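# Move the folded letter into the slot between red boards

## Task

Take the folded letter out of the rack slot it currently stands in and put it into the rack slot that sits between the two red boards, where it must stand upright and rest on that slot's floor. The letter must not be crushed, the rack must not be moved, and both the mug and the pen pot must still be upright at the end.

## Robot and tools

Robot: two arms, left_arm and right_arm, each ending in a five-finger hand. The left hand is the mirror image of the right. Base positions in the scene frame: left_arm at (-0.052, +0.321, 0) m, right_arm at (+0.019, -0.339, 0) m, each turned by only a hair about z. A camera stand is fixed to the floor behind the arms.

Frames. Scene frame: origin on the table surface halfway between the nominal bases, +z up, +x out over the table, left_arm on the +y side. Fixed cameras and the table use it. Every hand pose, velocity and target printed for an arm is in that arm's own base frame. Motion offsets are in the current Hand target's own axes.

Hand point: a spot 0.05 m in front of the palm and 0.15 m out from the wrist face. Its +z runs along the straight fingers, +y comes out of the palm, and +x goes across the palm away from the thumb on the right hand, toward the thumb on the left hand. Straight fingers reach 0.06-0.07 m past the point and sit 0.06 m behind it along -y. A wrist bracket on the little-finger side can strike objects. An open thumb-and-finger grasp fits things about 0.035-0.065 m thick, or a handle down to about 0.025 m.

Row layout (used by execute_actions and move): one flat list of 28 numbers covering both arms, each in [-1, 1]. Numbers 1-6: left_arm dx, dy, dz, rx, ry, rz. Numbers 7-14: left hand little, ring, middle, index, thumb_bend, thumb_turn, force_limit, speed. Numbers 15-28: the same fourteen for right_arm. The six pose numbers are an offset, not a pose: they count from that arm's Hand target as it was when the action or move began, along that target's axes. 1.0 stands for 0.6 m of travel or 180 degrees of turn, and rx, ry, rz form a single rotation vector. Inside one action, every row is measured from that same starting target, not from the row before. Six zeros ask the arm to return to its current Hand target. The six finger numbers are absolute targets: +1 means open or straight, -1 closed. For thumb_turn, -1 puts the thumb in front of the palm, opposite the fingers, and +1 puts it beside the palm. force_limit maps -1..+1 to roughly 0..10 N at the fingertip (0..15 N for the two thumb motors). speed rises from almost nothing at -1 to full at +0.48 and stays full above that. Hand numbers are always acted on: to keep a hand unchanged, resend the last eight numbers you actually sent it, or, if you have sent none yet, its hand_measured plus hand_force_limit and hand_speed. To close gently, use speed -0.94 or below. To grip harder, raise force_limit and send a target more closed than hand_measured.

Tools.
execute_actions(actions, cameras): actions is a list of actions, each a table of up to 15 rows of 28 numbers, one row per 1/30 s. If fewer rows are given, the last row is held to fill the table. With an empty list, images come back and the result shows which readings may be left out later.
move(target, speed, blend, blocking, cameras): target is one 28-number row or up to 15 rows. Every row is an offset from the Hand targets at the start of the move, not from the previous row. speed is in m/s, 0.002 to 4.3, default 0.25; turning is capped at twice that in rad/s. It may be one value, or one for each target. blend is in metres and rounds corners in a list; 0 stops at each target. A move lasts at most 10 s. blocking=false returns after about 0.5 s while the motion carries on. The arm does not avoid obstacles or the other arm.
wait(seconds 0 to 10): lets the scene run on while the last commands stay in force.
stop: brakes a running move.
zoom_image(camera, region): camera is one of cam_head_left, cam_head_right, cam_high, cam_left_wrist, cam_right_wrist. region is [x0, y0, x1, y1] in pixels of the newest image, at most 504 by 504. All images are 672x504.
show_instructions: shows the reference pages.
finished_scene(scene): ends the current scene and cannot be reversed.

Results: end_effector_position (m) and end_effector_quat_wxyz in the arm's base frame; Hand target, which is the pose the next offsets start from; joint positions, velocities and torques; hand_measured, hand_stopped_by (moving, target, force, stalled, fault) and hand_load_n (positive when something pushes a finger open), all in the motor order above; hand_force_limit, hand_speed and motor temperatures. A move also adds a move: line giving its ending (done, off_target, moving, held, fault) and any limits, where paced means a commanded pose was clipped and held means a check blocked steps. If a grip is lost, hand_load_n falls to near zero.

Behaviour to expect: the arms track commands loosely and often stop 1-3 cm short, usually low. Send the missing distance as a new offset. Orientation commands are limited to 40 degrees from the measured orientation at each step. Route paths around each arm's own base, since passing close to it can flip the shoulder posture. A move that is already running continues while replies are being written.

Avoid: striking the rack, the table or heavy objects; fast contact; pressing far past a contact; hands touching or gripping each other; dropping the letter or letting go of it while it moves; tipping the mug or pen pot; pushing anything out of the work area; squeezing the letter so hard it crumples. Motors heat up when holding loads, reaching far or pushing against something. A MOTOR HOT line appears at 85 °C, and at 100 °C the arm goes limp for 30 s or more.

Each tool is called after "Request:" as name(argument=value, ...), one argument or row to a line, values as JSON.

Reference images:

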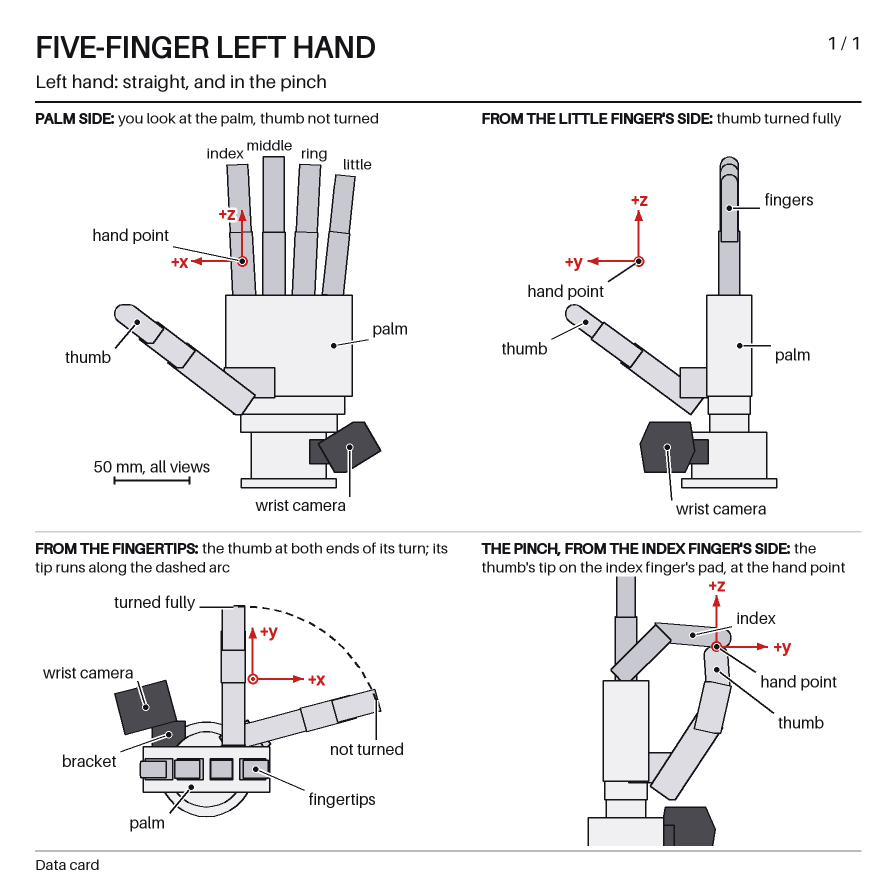

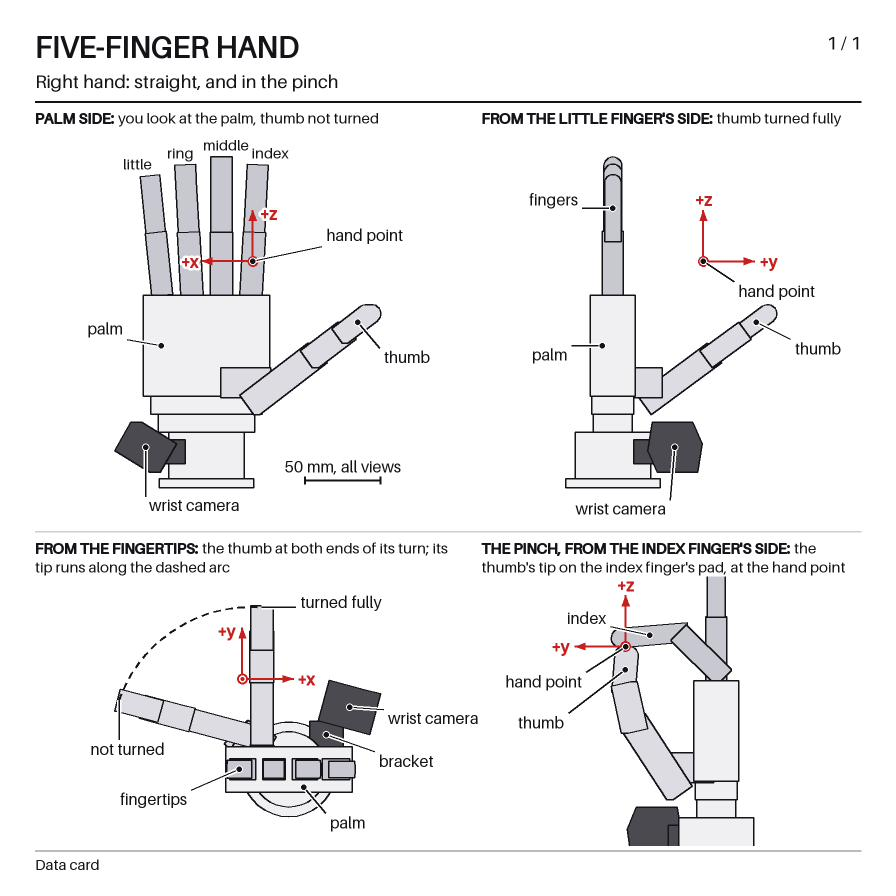

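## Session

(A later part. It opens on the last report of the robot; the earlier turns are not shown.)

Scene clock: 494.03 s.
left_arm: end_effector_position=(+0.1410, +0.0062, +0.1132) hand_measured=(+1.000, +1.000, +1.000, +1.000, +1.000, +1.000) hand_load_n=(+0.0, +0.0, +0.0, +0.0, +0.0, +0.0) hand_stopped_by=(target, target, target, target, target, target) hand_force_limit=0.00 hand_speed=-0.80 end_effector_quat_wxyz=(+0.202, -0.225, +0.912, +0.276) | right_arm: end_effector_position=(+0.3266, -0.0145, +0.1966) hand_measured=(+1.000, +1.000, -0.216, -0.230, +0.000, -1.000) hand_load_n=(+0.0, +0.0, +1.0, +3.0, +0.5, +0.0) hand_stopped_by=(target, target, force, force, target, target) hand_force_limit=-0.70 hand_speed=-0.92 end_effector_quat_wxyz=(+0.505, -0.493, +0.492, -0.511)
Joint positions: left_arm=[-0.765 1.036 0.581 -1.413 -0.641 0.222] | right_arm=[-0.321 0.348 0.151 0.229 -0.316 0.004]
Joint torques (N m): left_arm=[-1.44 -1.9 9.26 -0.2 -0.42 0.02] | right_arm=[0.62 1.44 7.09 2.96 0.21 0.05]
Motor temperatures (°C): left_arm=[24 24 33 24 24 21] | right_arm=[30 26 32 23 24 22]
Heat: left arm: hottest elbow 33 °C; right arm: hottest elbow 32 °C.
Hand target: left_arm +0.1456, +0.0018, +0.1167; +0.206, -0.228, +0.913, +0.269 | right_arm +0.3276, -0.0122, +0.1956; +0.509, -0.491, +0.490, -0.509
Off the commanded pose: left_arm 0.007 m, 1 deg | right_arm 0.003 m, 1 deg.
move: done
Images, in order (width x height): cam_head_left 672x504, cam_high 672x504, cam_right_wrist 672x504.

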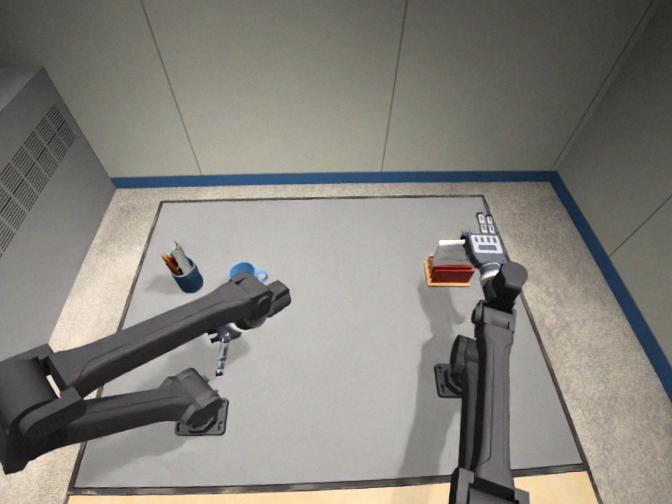

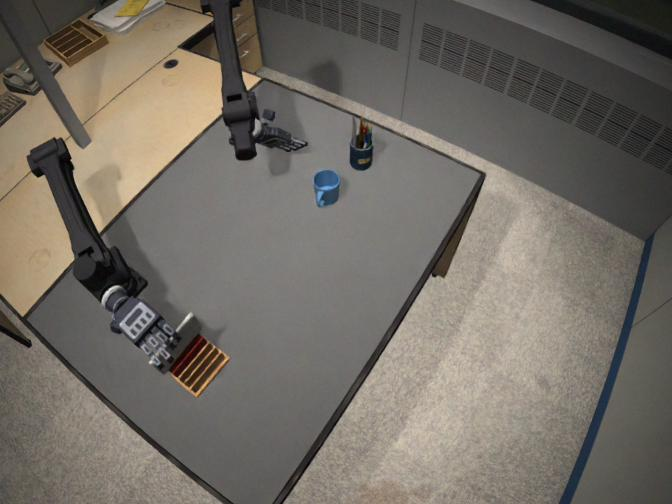

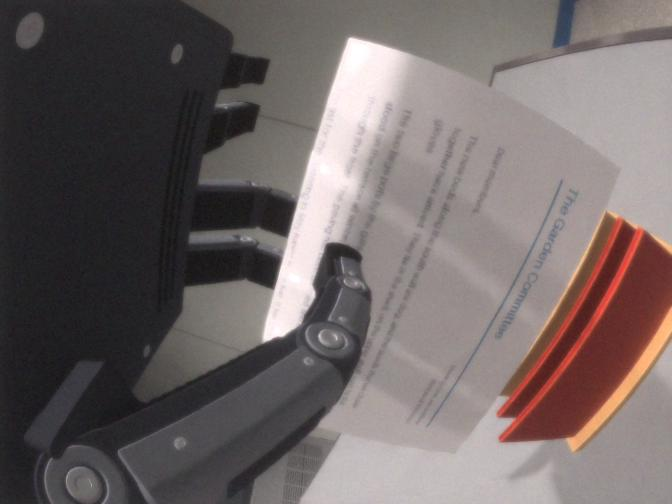

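Request:
move(
  target=[
    [0,0,0,0,0,0,1,1,1,1,1,1,0,-0.8,0.0,0.0,0.0,0,0.01,0,1,1,-0.5,-0.5,0.0,-1,-0.7,-0.92],
    [0,0,0,0,0,0,1,1,1,1,1,1,0,-0.8,0.0,0.033,-0.001,0,0.01,0,1,1,-0.5,-0.5,0.0,-1,-0.7,-0.92],
  ],
  speed=0.04,
  cameras=["cam_head_left","cam_high","cam_right_wrist"],
)

Request:
zoom_image(
  camera="cam_high",
  region=[160, 305, 215, 380],
)

Request:
zoom_image(
  camera="cam_head_left",
  region=[425, 235, 480, 285],
)

Scene clock: 532.67 s.
left_arm: end_effector_position=(+0.1410, +0.0062, +0.1132) hand_measured=(+1.000, +1.000, +1.000, +1.000, +1.000, +1.000) hand_load_n=(+0.0, +0.0, +0.0, +0.0, +0.0, +0.0) hand_stopped_by=(target, target, target, target, target, target) hand_force_limit=0.00 hand_speed=-0.80 end_effector_quat_wxyz=(+0.202, -0.225, +0.912, +0.276) | right_arm: end_effector_position=(+0.3268, -0.0149, +0.1765) hand_measured=(+1.000, +1.000, -0.216, -0.230, +0.000, -1.000) hand_load_n=(+0.0, +0.0, +1.0, +3.0, +0.5, -0.5) hand_stopped_by=(target, target, force, force, target, target) hand_force_limit=-0.70 hand_speed=-0.92 end_effector_quat_wxyz=(+0.497, -0.484, +0.501, -0.518)
Joint positions: left_arm=[-0.765 1.036 0.581 -1.413 -0.641 0.222] | right_arm=[-0.282 0.368 0.099 0.301 -0.243 0.004]
Joint torques (N m): left_arm=[-1.03 -2.14 9.16 -0.28 -0.42 0.04] | right_arm=[0.73 1.55 7.04 2.97 0.22 0.03]
Heat: left arm: hottest elbow 33 °C; right arm: hottest waist 30 °C.
Hand target: left_arm +0.1456, +0.0018, +0.1167; +0.206, -0.228, +0.913, +0.269 | right_arm +0.3277, -0.0123, +0.1757; +0.501, -0.483, +0.499, -0.517
Off the commanded pose: left_arm 0.007 m, 1 deg | right_arm 0.003 m, 1 deg.
move: done
Images, in order (width x height): cam_head_left 672x504, cam_high 672x504, cam_right_wrist 672x504.

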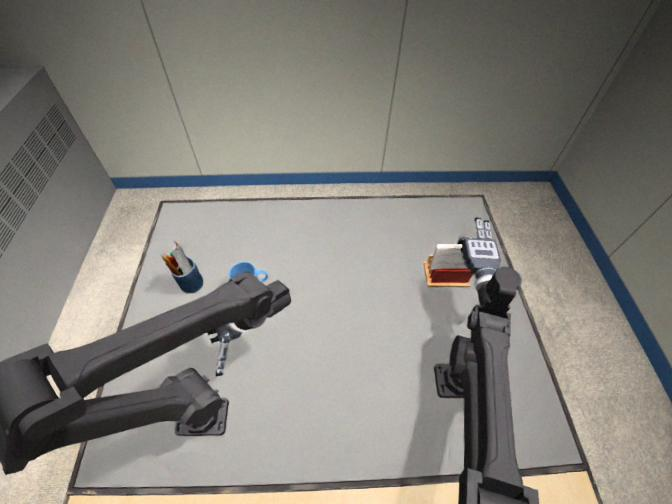

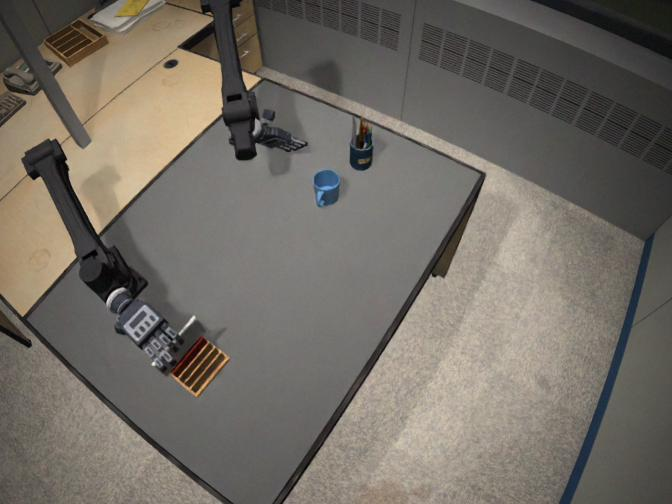

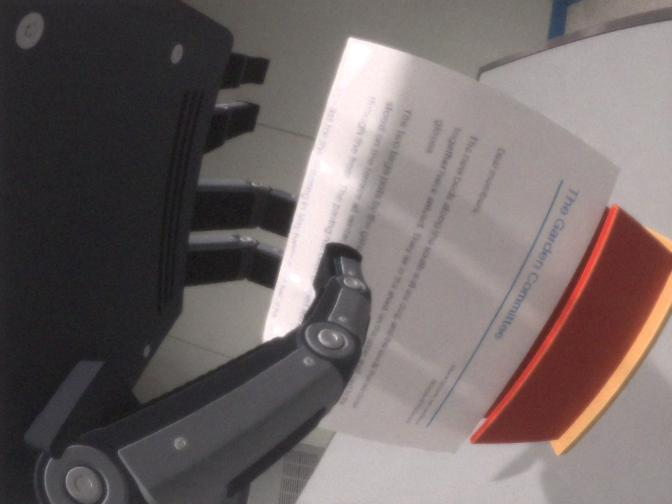

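Scaled by 6.720 from the camera's 672x504 image, which has a finer 960x720 frame.

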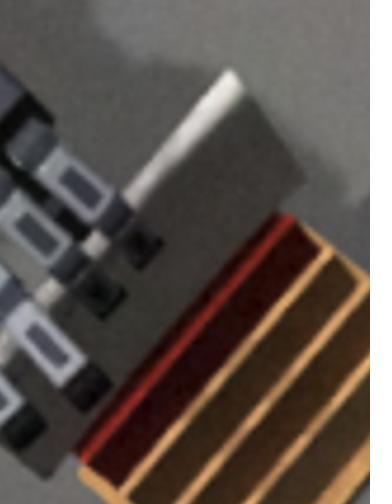

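Scaled by 9.164 from the camera's 672x504 image, which has a finer 960x720 frame.

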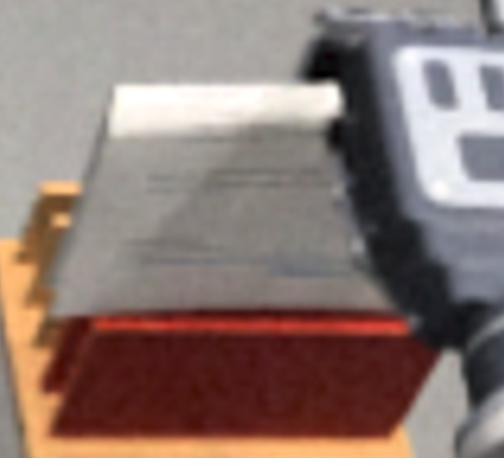

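Request:
move(
  target=[0,0,0,0,0,0,1,1,1,1,1,1,0,-0.8,0.0,0.096,-0.0036,0,0,0,1,1,-0.5,-0.5,0.0,-1,-0.7,-0.92],
  speed=0.04,
  cameras=["cam_head_left","cam_high","cam_right_wrist"],
)

Request:
zoom_image(
  camera="cam_high",
  region=[160, 305, 235, 405],
)

Request:
zoom_image(
  camera="cam_head_left",
  region=[420, 235, 490, 295],
)

Scene clock: 555.23 s.
left_arm: end_effector_position=(+0.1410, +0.0062, +0.1132) hand_measured=(+1.000, +1.000, +1.000, +1.000, +1.000, +1.000) hand_load_n=(+0.0, +0.0, +0.0, +0.0, +0.0, +0.0) hand_stopped_by=(target, target, target, target, target, target) hand_force_limit=0.00 hand_speed=-0.80 end_effector_quat_wxyz=(+0.202, -0.225, +0.912, +0.276) | right_arm: end_effector_position=(+0.3272, -0.0151, +0.1465) hand_measured=(+1.000, +1.000, -0.216, -0.230, +0.000, -1.000) hand_load_n=(+0.0, -0.5, +1.0, +3.0, +0.5, +0.0) hand_stopped_by=(target, target, force, force, target, target) hand_force_limit=-0.70 hand_speed=-0.92 end_effector_quat_wxyz=(+0.496, -0.485, +0.502, -0.517)
Joint positions: left_arm=[-0.765 1.036 0.581 -1.413 -0.641 0.222] | right_arm=[-0.281 0.484 0.032 0.479 -0.242 0.004]
Joint torques (N m): left_arm=[-1.32 -2.08 9.09 -0.2 -0.39 0.04] | right_arm=[0.09 -0.09 7.06 2.11 0.08 -0.03]
Heat: left arm: hottest elbow 33 °C; right arm: hottest waist 30 °C.
Hand target: left_arm +0.1456, +0.0018, +0.1167; +0.206, -0.228, +0.913, +0.269 | right_arm +0.3271, -0.0151, +0.1478; +0.496, -0.484, +0.501, -0.518 (not the last commanded pose)
Off the commanded pose: left_arm 0.007 m, 1 deg | right_arm 0.029 m, 1 deg.
move: held (right_arm; a check stopped the path); limits=held
pose unreachable (right arm): on one or more control steps of this call, first in action 0 (counted from 0), this arm could not follow its commanded pose, so it was not sent that pose on those steps. It may still have moved: this result reports where it is.
cause: moving toward the commanded pose would bring two parts of the arm too close to each other (joints 2 (shoulder) and 3 (elbow) lie between them).
Images, in order (width x height): cam_head_left 672x504, cam_high 672x504, cam_right_wrist 672x504.

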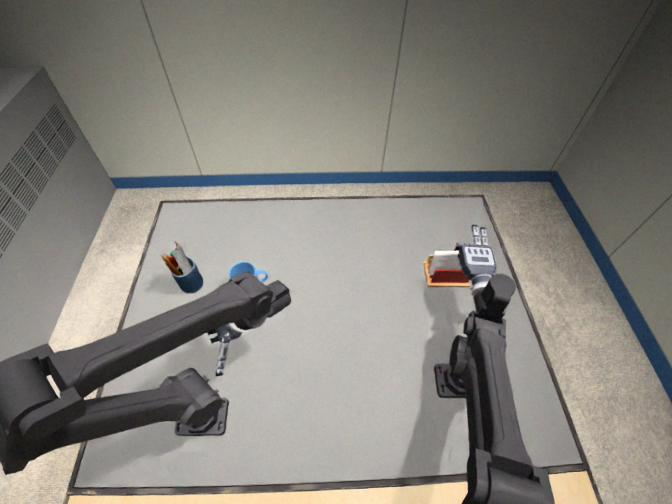

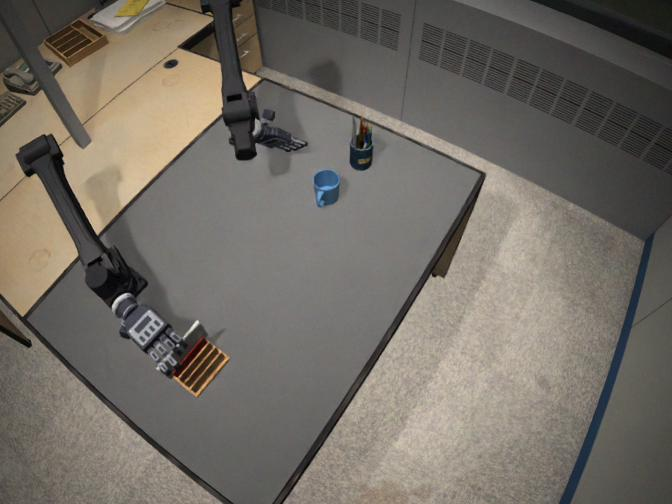

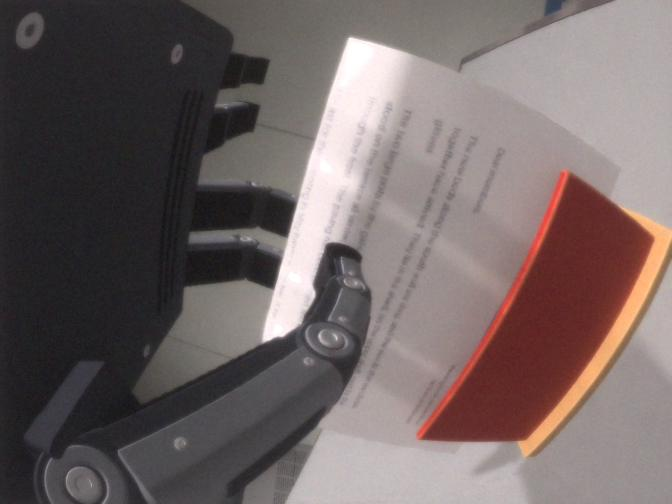

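Scaled by 5.040 from the camera's 672x504 image, which has a finer 960x720 frame.

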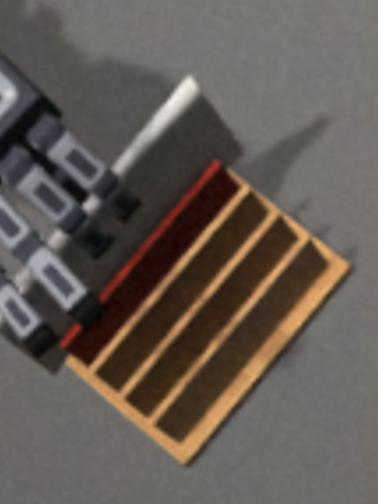

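Scaled by 7.200 from the camera's 672x504 image, which has a finer 960x720 frame.

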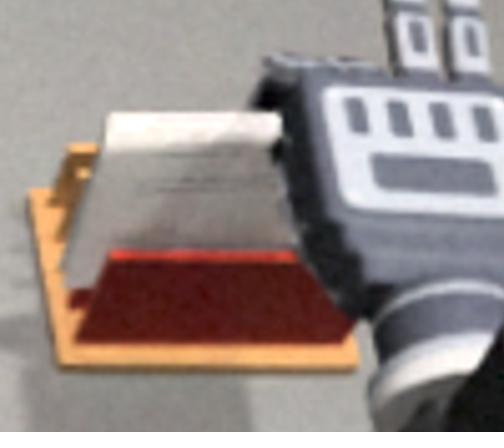

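Request:
move(
  target=[0,0,0,0,0,0,1,1,1,1,1,1,0,-0.8,0.0,0.053,-0.004,-0.06,0,0,1,1,-0.5,-0.5,0.0,-1,-0.7,-0.92],
  speed=0.03,
  cameras=["cam_head_left","cam_high","cam_right_wrist"],
)

Request:
zoom_image(
  camera="cam_high",
  region=[160, 305, 235, 405],
)

Request:
zoom_image(
  camera="cam_head_left",
  region=[420, 235, 490, 295],
)

Scene clock: 604.33 s.
left_arm: end_effector_position=(+0.1410, +0.0062, +0.1132) hand_measured=(+1.000, +1.000, +1.000, +1.000, +1.000, +1.000) hand_load_n=(+0.0, +0.0, +0.5, +0.0, +0.0, +0.0) hand_stopped_by=(target, target, target, target, target, target) hand_force_limit=0.00 hand_speed=-0.80 end_effector_quat_wxyz=(+0.202, -0.225, +0.912, +0.276) | right_arm: end_effector_position=(+0.3135, -0.0141, +0.0981) hand_measured=(+1.000, +1.000, -0.216, -0.230, +0.000, -1.000) hand_load_n=(+0.0, +0.0, +3.0, +2.5, +0.5, -0.5) hand_stopped_by=(target, target, force, force, target, target) hand_force_limit=-0.70 hand_speed=-0.92 end_effector_quat_wxyz=(-0.448, +0.526, -0.556, +0.463)
Joint positions: left_arm=[-0.765 1.036 0.581 -1.413 -0.641 0.222] | right_arm=[-0.275 0.484 0.041 0.267 -0.227 -0.029]
Joint torques (N m): left_arm=[-0.97 -2.49 9.17 -0.08 -0.39 0.04] | right_arm=[0.79 1.79 10.33 1.46 0.19 -0.12]
Heat: left arm: hottest elbow 33 °C; right arm: hottest elbow 31 °C.
Hand target: left_arm +0.1456, +0.0018, +0.1167; +0.206, -0.228, +0.913, +0.269 | right_arm +0.3257, -0.0151, +0.1160; -0.449, +0.528, -0.548, +0.468
Off the commanded pose: left_arm 0.007 m, 1 deg | right_arm 0.022 m, 1 deg.
move: off_target (right_arm)
Images, in order (width x height): cam_head_left 672x504, cam_high 672x504, cam_right_wrist 672x504.

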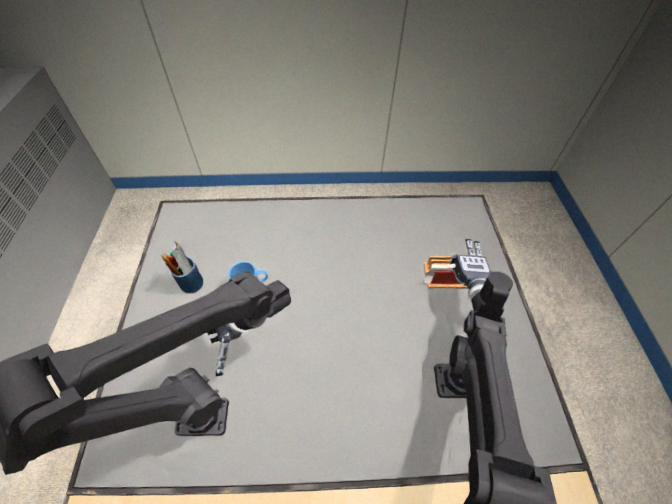

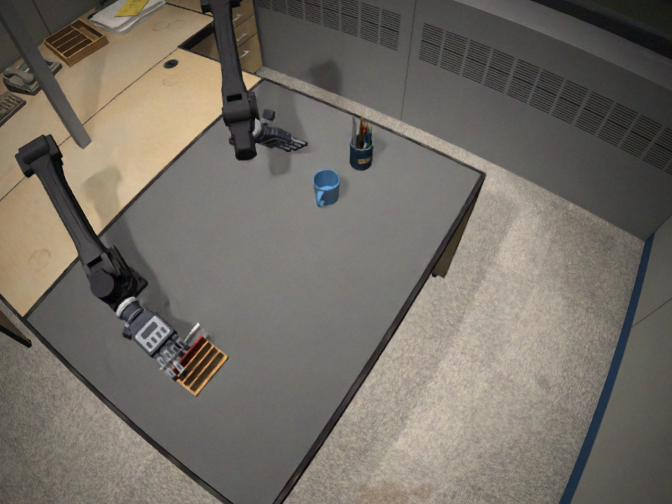

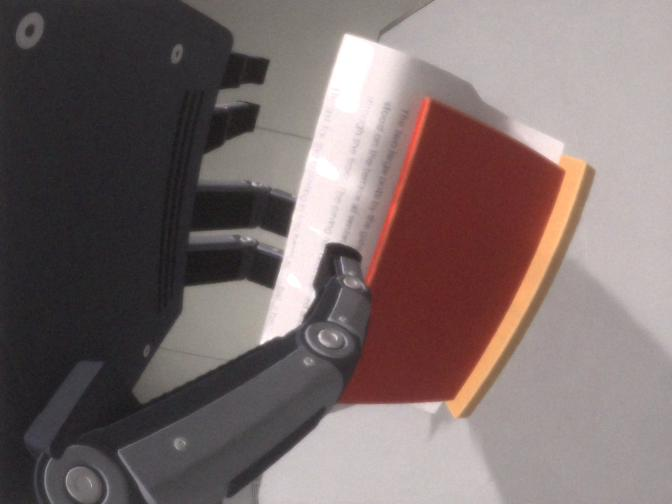

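Scaled by 5.040 from the camera's 672x504 image, which has a finer 960x720 frame.

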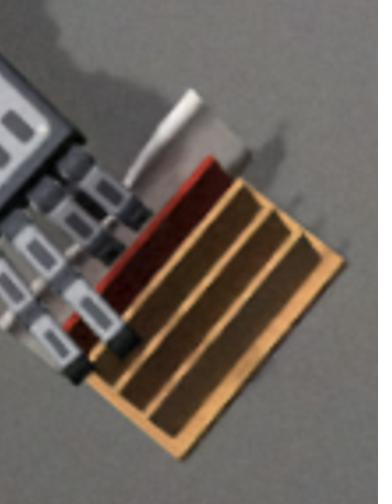

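Scaled by 7.200 from the camera's 672x504 image, which has a finer 960x720 frame.

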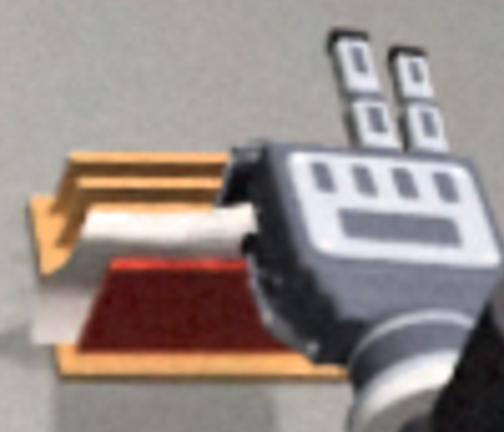

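Request:
move(
  target=[0,0,0,0,0,0,1,1,1,1,1,1,0,-0.8,0.0,-0.027,0.0125,0,0,0,1,1,-0.5,-0.5,0.0,-1,-0.7,-0.92],
  speed=0.03,
  cameras=["cam_head_left","cam_high","cam_right_wrist"],
)

Request:
zoom_image(
  camera="cam_high",
  region=[160, 305, 235, 405],
)

Request:
zoom_image(
  camera="cam_head_left",
  region=[420, 235, 490, 295],
)

Scene clock: 623.70 s.
left_arm: end_effector_position=(+0.1410, +0.0062, +0.1132) hand_measured=(+1.000, +1.000, +1.000, +1.000, +1.000, +1.000) hand_load_n=(+0.0, +0.0, +0.0, +0.0, +0.0, +0.0) hand_stopped_by=(target, target, target, target, target, target) hand_force_limit=0.00 hand_speed=-0.80 end_effector_quat_wxyz=(+0.202, -0.225, +0.912, +0.276) | right_arm: end_effector_position=(+0.3177, -0.0134, +0.1017) hand_measured=(+1.000, +1.000, -0.216, -0.230, +0.000, -1.000) hand_load_n=(+0.0, +0.0, +1.0, +2.5, +1.0, +0.0) hand_stopped_by=(target, target, force, force, target, target) hand_force_limit=-0.70 hand_speed=-0.92 end_effector_quat_wxyz=(-0.441, +0.531, -0.563, +0.454)
Joint positions: left_arm=[-0.765 1.036 0.581 -1.413 -0.641 0.222] | right_arm=[-0.261 0.505 0.075 0.225 -0.214 -0.029]
Joint torques (N m): left_arm=[-1.2 -2.37 9.11 -0.16 -0.4 0.05] | right_arm=[0.73 1.08 11.15 1.98 0.2 -0.11]
Heat: left arm: hottest elbow 33 °C; right arm: hottest elbow 35 °C.
Hand target: left_arm +0.1456, +0.0018, +0.1167; +0.206, -0.228, +0.913, +0.269 | right_arm +0.3356, -0.0154, +0.1307; -0.449, +0.528, -0.548, +0.468
Off the commanded pose: left_arm 0.007 m, 1 deg | right_arm 0.034 m, 3 deg.
move: off_target (right_arm)
Images, in order (width x height): cam_head_left 672x504, cam_high 672x504, cam_right_wrist 672x504.

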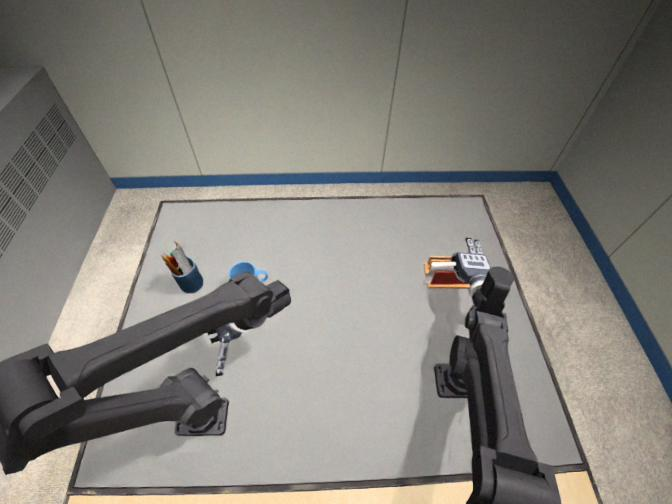

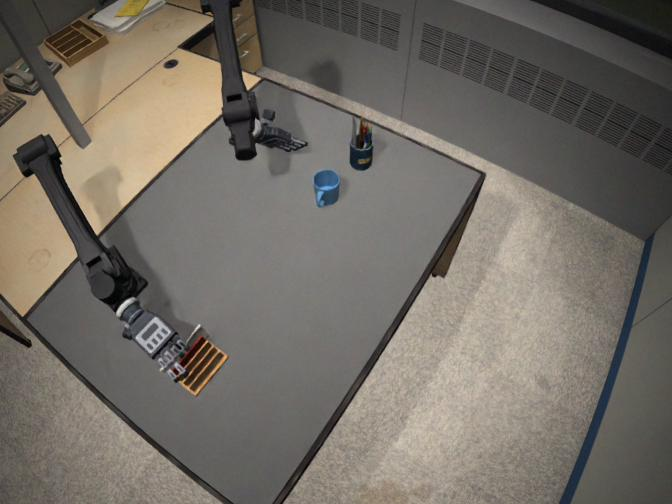

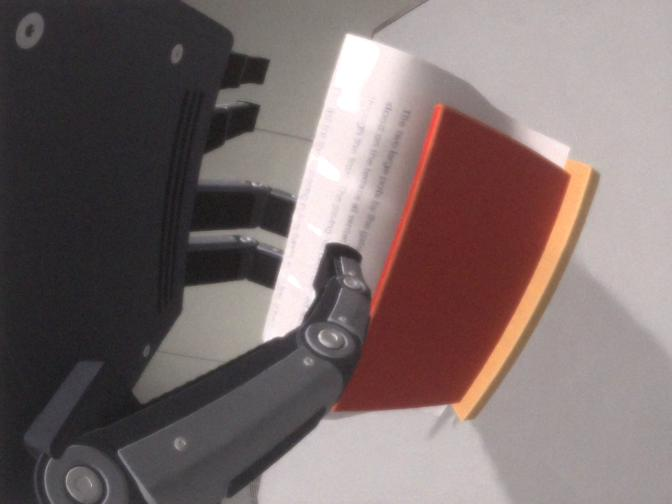

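Scaled by 5.040 from the camera's 672x504 image, which has a finer 960x720 frame.

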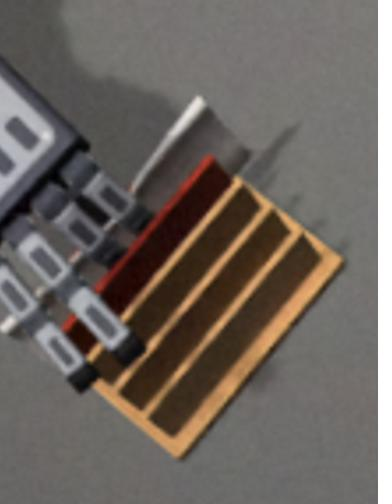

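Scaled by 7.200 from the camera's 672x504 image, which has a finer 960x720 frame.

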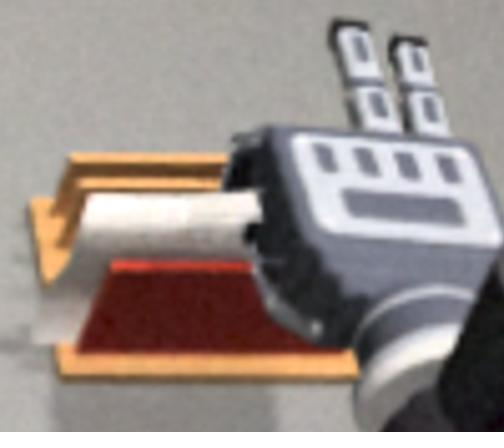

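Request:
move(
  target=[0,0,0,0,0,0,1,1,1,1,1,1,0,-0.8,0.0,-0.008,0.01,0,0,0,1,1,-0.5,-0.5,0.0,-1,-0.7,-0.92],
  speed=0.03,
  cameras=["cam_head_left","cam_high","cam_right_wrist"],
)

Request:
zoom_image(
  camera="cam_high",
  region=[160, 305, 235, 405],
)

Request:
zoom_image(
  camera="cam_head_left",
  region=[420, 235, 490, 295],
)

Scene clock: 633.87 s.
left_arm: end_effector_position=(+0.1410, +0.0062, +0.1132) hand_measured=(+1.000, +1.000, +1.000, +1.000, +1.000, +1.000) hand_load_n=(+0.0, +0.0, +0.0, +0.0, +0.0, +0.0) hand_stopped_by=(target, target, target, target, target, target) hand_force_limit=0.00 hand_speed=-0.80 end_effector_quat_wxyz=(+0.202, -0.225, +0.912, +0.276) | right_arm: end_effector_position=(+0.3212, -0.0133, +0.1016) hand_measured=(+1.000, +1.000, -0.216, -0.230, +0.000, -1.000) hand_load_n=(+0.0, +0.0, +1.5, +2.5, +0.5, +0.0) hand_stopped_by=(target, target, force, force, target, target) hand_force_limit=-0.70 hand_speed=-0.92 end_effector_quat_wxyz=(-0.437, +0.535, -0.568, +0.448)
Joint positions: left_arm=[-0.765 1.036 0.581 -1.413 -0.641 0.222] | right_arm=[-0.253 0.536 0.092 0.221 -0.206 -0.029]
Joint torques (N m): left_arm=[-1.08 -2.43 9.22 -0.2 -0.41 0.05] | right_arm=[0.73 0.85 11.08 2.67 0.19 -0.09]
Motor temperatures (°C): left_arm=[24 24 33 23 24 21] | right_arm=[30 26 37 23 24 22]
Heat: left arm: hottest elbow 33 °C; right arm: hottest elbow 37 °C.
Hand target: left_arm +0.1456, +0.0018, +0.1167; +0.206, -0.228, +0.913, +0.269 | right_arm +0.3423, -0.0157, +0.1344; -0.449, +0.529, -0.548, +0.468
Off the commanded pose: left_arm 0.007 m, 1 deg | right_arm 0.039 m, 4 deg.
move: off_target (right_arm)
Images, in order (width x height): cam_head_left 672x504, cam_high 672x504, cam_right_wrist 672x504.

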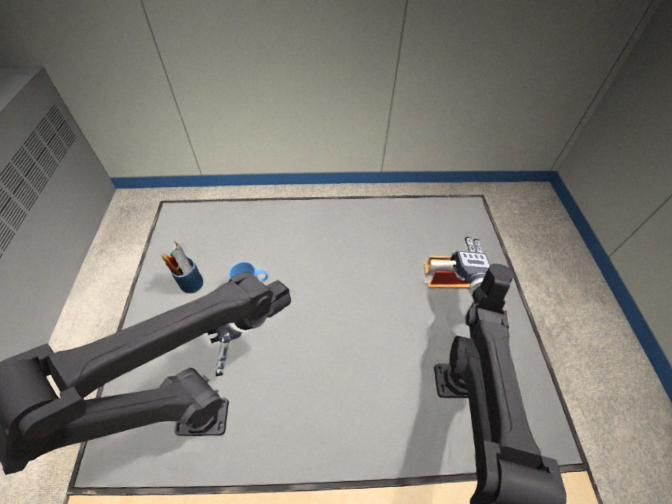

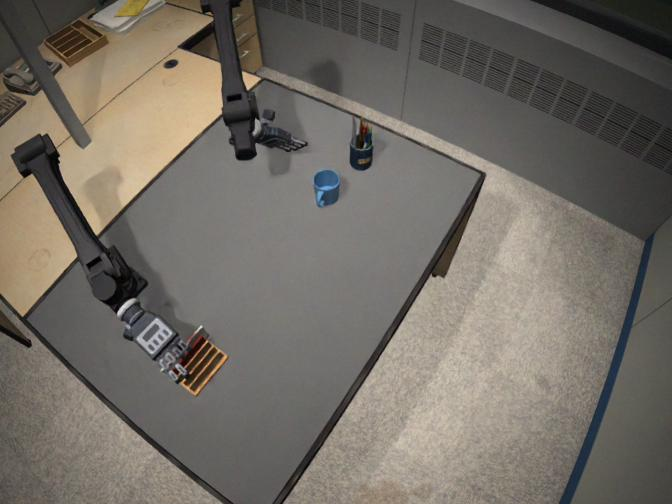

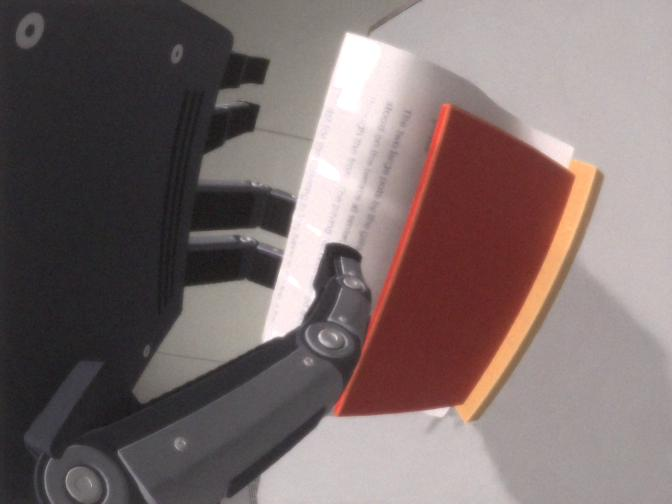

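Scaled by 5.040 from the camera's 672x504 image, which has a finer 960x720 frame.

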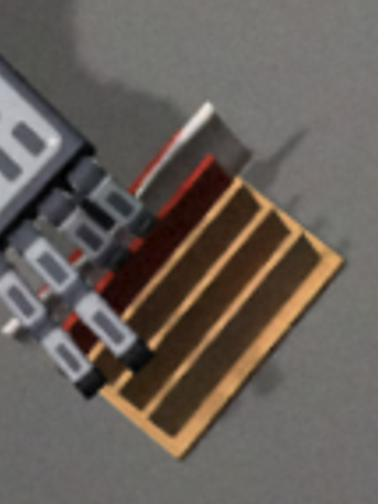

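Scaled by 7.200 from the camera's 672x504 image, which has a finer 960x720 frame.

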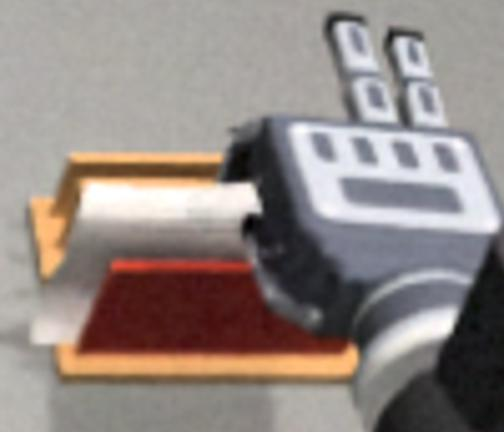

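Request:
move(
  target=[0,0,0,0,0,0,1,1,1,1,1,1,0,-0.8,0,0,0,0,0,0,1,1,0.3,0.3,0.05,-1,-0.7,-0.7],
  speed=0.03,
  cameras=["cam_head_left","cam_high","cam_right_wrist"],
)

Request:
zoom_image(
  camera="cam_high",
  region=[160, 305, 235, 405],
)

Request:
zoom_image(
  camera="cam_head_left",
  region=[420, 235, 490, 295],
)

Scene clock: 650.37 s.
left_arm: end_effector_position=(+0.1410, +0.0062, +0.1132) hand_measured=(+1.000, +1.000, +1.000, +1.000, +1.000, +1.000) hand_load_n=(+0.0, +0.0, +0.0, +0.0, +0.0, +0.0) hand_stopped_by=(target, target, target, target, target, target) hand_force_limit=0.00 hand_speed=-0.80 end_effector_quat_wxyz=(+0.202, -0.225, +0.912, +0.276) | right_arm: end_effector_position=(+0.3212, -0.0134, +0.1009) hand_measured=(+1.000, +1.000, +0.300, +0.300, +0.050, -1.000) hand_load_n=(+0.0, +0.0, +0.0, +0.0, +0.0, +0.0) hand_stopped_by=(target, target, target, target, target, target) hand_force_limit=-0.70 hand_speed=-0.70 end_effector_quat_wxyz=(-0.436, +0.535, -0.568, +0.448)
Joint positions: left_arm=[-0.765 1.036 0.581 -1.413 -0.641 0.222] | right_arm=[-0.253 0.538 0.092 0.221 -0.204 -0.029]
Joint torques (N m): left_arm=[-1.03 -2.55 9.21 -0.14 -0.41 0.03] | right_arm=[0.73 0.73 11.07 2.7 0.16 -0.09]
Heat: left arm: hottest elbow 33 °C; right arm: hottest elbow 39 °C.
Hand target: left_arm +0.1456, +0.0018, +0.1167; +0.206, -0.228, +0.913, +0.269 | right_arm +0.3423, -0.0156, +0.1344; -0.449, +0.529, -0.548, +0.468
Off the commanded pose: left_arm 0.007 m, 1 deg | right_arm 0.040 m, 4 deg.
move: off_target (right_arm)
Images, in order (width x height): cam_head_left 672x504, cam_high 672x504, cam_right_wrist 672x504.

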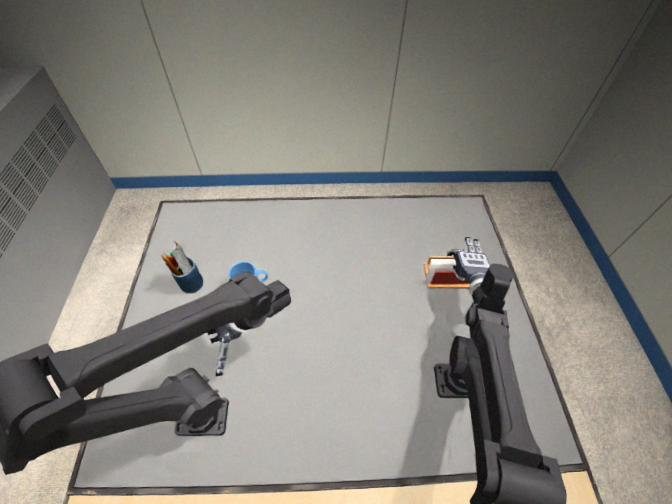

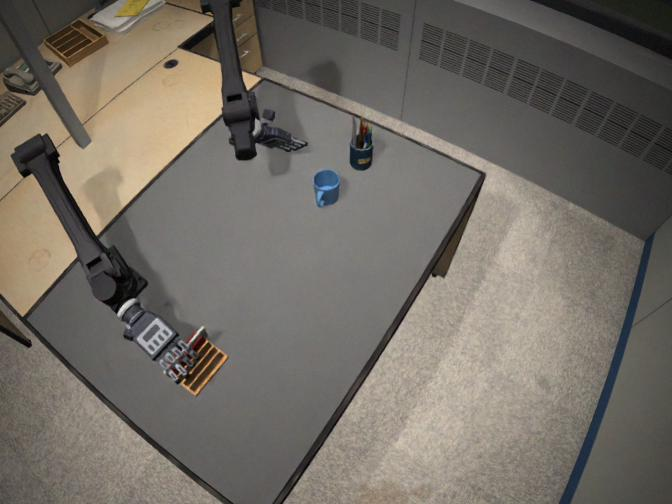

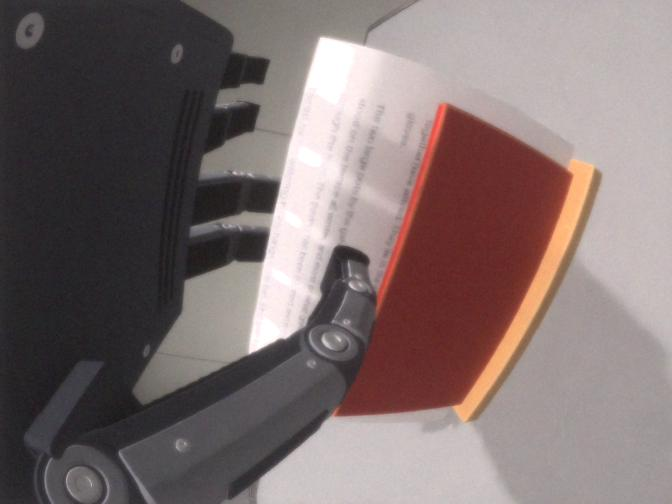

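Scaled by 5.040 from the camera's 672x504 image, which has a finer 960x720 frame.

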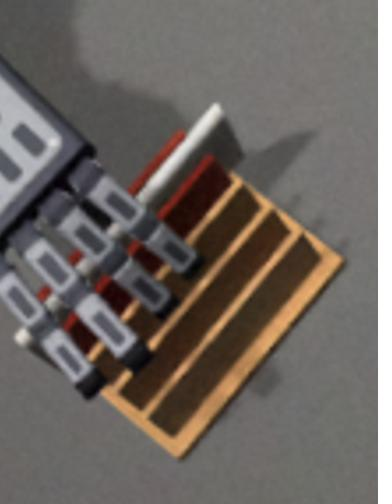

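Scaled by 7.200 from the camera's 672x504 image, which has a finer 960x720 frame.

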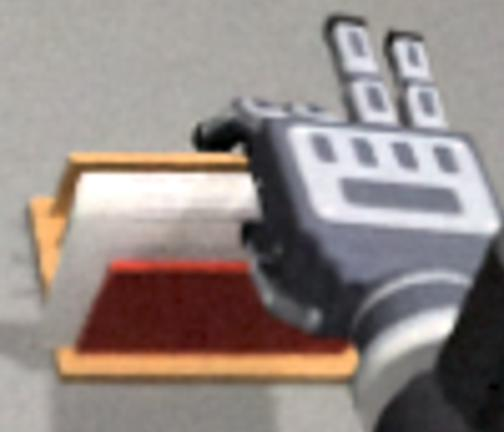

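Request:
move(
  target=[
    [0,0,0,0,0,0,1,1,1,1,1,1,0,-0.8,0,-0.05,-0.015,0,0,0,1,1,0.3,0.3,0.05,-1,-0.7,-0.7],
    [0,0,0,0,0,0,1,1,1,1,1,1,0,-0.8,0,-0.13,-0.05,0,0,0,1,1,0.3,0.3,0.05,-1,-0.7,-0.7],
  ],
  speed=0.05,
  blend=0.01,
  cameras=["cam_head_left","cam_high","cam_right_wrist"],
)

Request:
zoom_image(
  camera="cam_high",
  region=[160, 305, 235, 405],
)

Request:
zoom_image(
  camera="cam_head_left",
  region=[420, 225, 490, 295],
)

Scene clock: 675.63 s.
left_arm: end_effector_position=(+0.1410, +0.0062, +0.1132) hand_measured=(+1.000, +1.000, +1.000, +1.000, +1.000, +1.000) hand_load_n=(+0.0, +0.0, +0.0, +0.0, +0.0, +0.0) hand_stopped_by=(target, target, target, target, target, target) hand_force_limit=0.00 hand_speed=-0.80 end_effector_quat_wxyz=(+0.202, -0.225, +0.912, +0.276) | right_arm: end_effector_position=(+0.3170, -0.0109, +0.1750) hand_measured=(+1.000, +1.000, +0.300, +0.300, +0.050, -1.000) hand_load_n=(+0.0, +0.0, +0.0, +0.0, +0.0, +0.0) hand_stopped_by=(target, target, target, target, target, target) hand_force_limit=-0.70 hand_speed=-0.70 end_effector_quat_wxyz=(-0.438, +0.537, -0.567, +0.445)
Joint positions: left_arm=[-0.765 1.036 0.581 -1.413 -0.641 0.222] | right_arm=[-0.253 0.363 0.269 -0.134 -0.212 -0.03]
Joint torques (N m): left_arm=[-0.85 -2.32 9.16 -0.21 -0.41 0.04] | right_arm=[-0.32 -0.09 12.22 1.84 -0.12 -0.11]
Heat: left arm: hottest elbow 33 °C; right arm: hottest elbow 41 °C.
Hand target: left_arm +0.1456, +0.0018, +0.1167; +0.206, -0.228, +0.913, +0.269 | right_arm +0.3251, -0.0147, +0.2163; -0.449, +0.529, -0.548, +0.468
Off the commanded pose: left_arm 0.007 m, 1 deg | right_arm 0.042 m, 4 deg.
move: off_target (right_arm)
Images, in order (width x height): cam_head_left 672x504, cam_high 672x504, cam_right_wrist 672x504.

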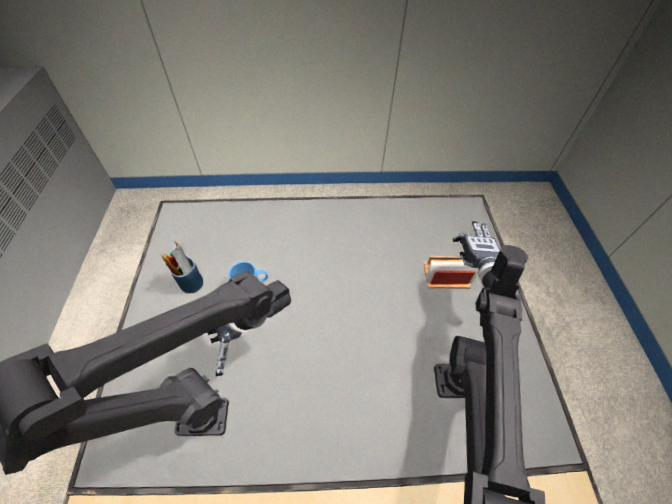

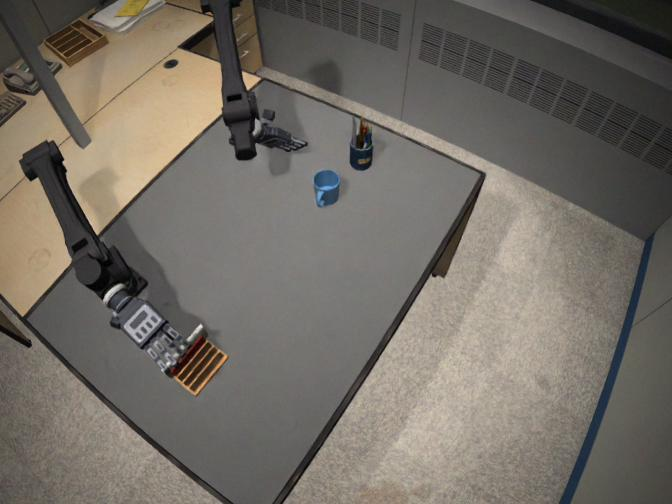

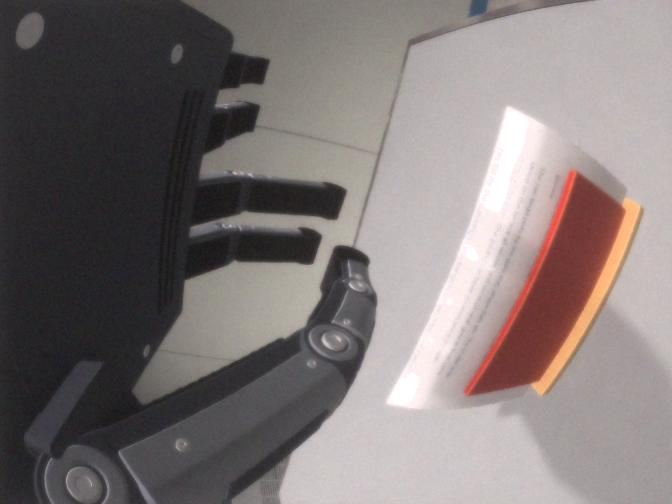

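Scaled by 5.040 from the camera's 672x504 image, which has a finer 960x720 frame.

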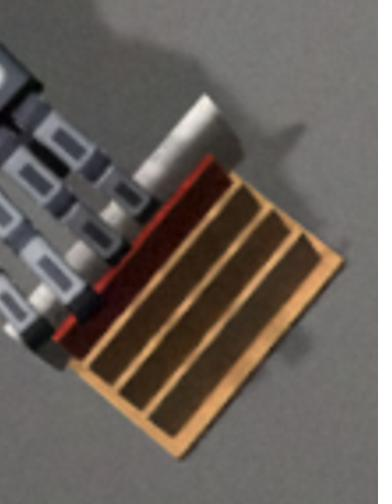

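Scaled by 7.200 from the camera's 672x504 image, which has a finer 960x720 frame.

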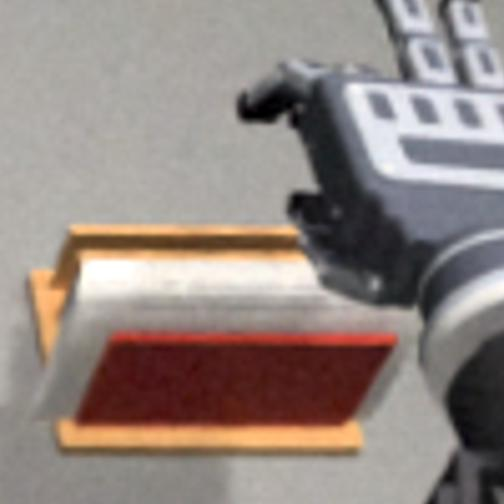

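Request:
finished_scene(
  scene=1,
)

The scene is finished: the task was done.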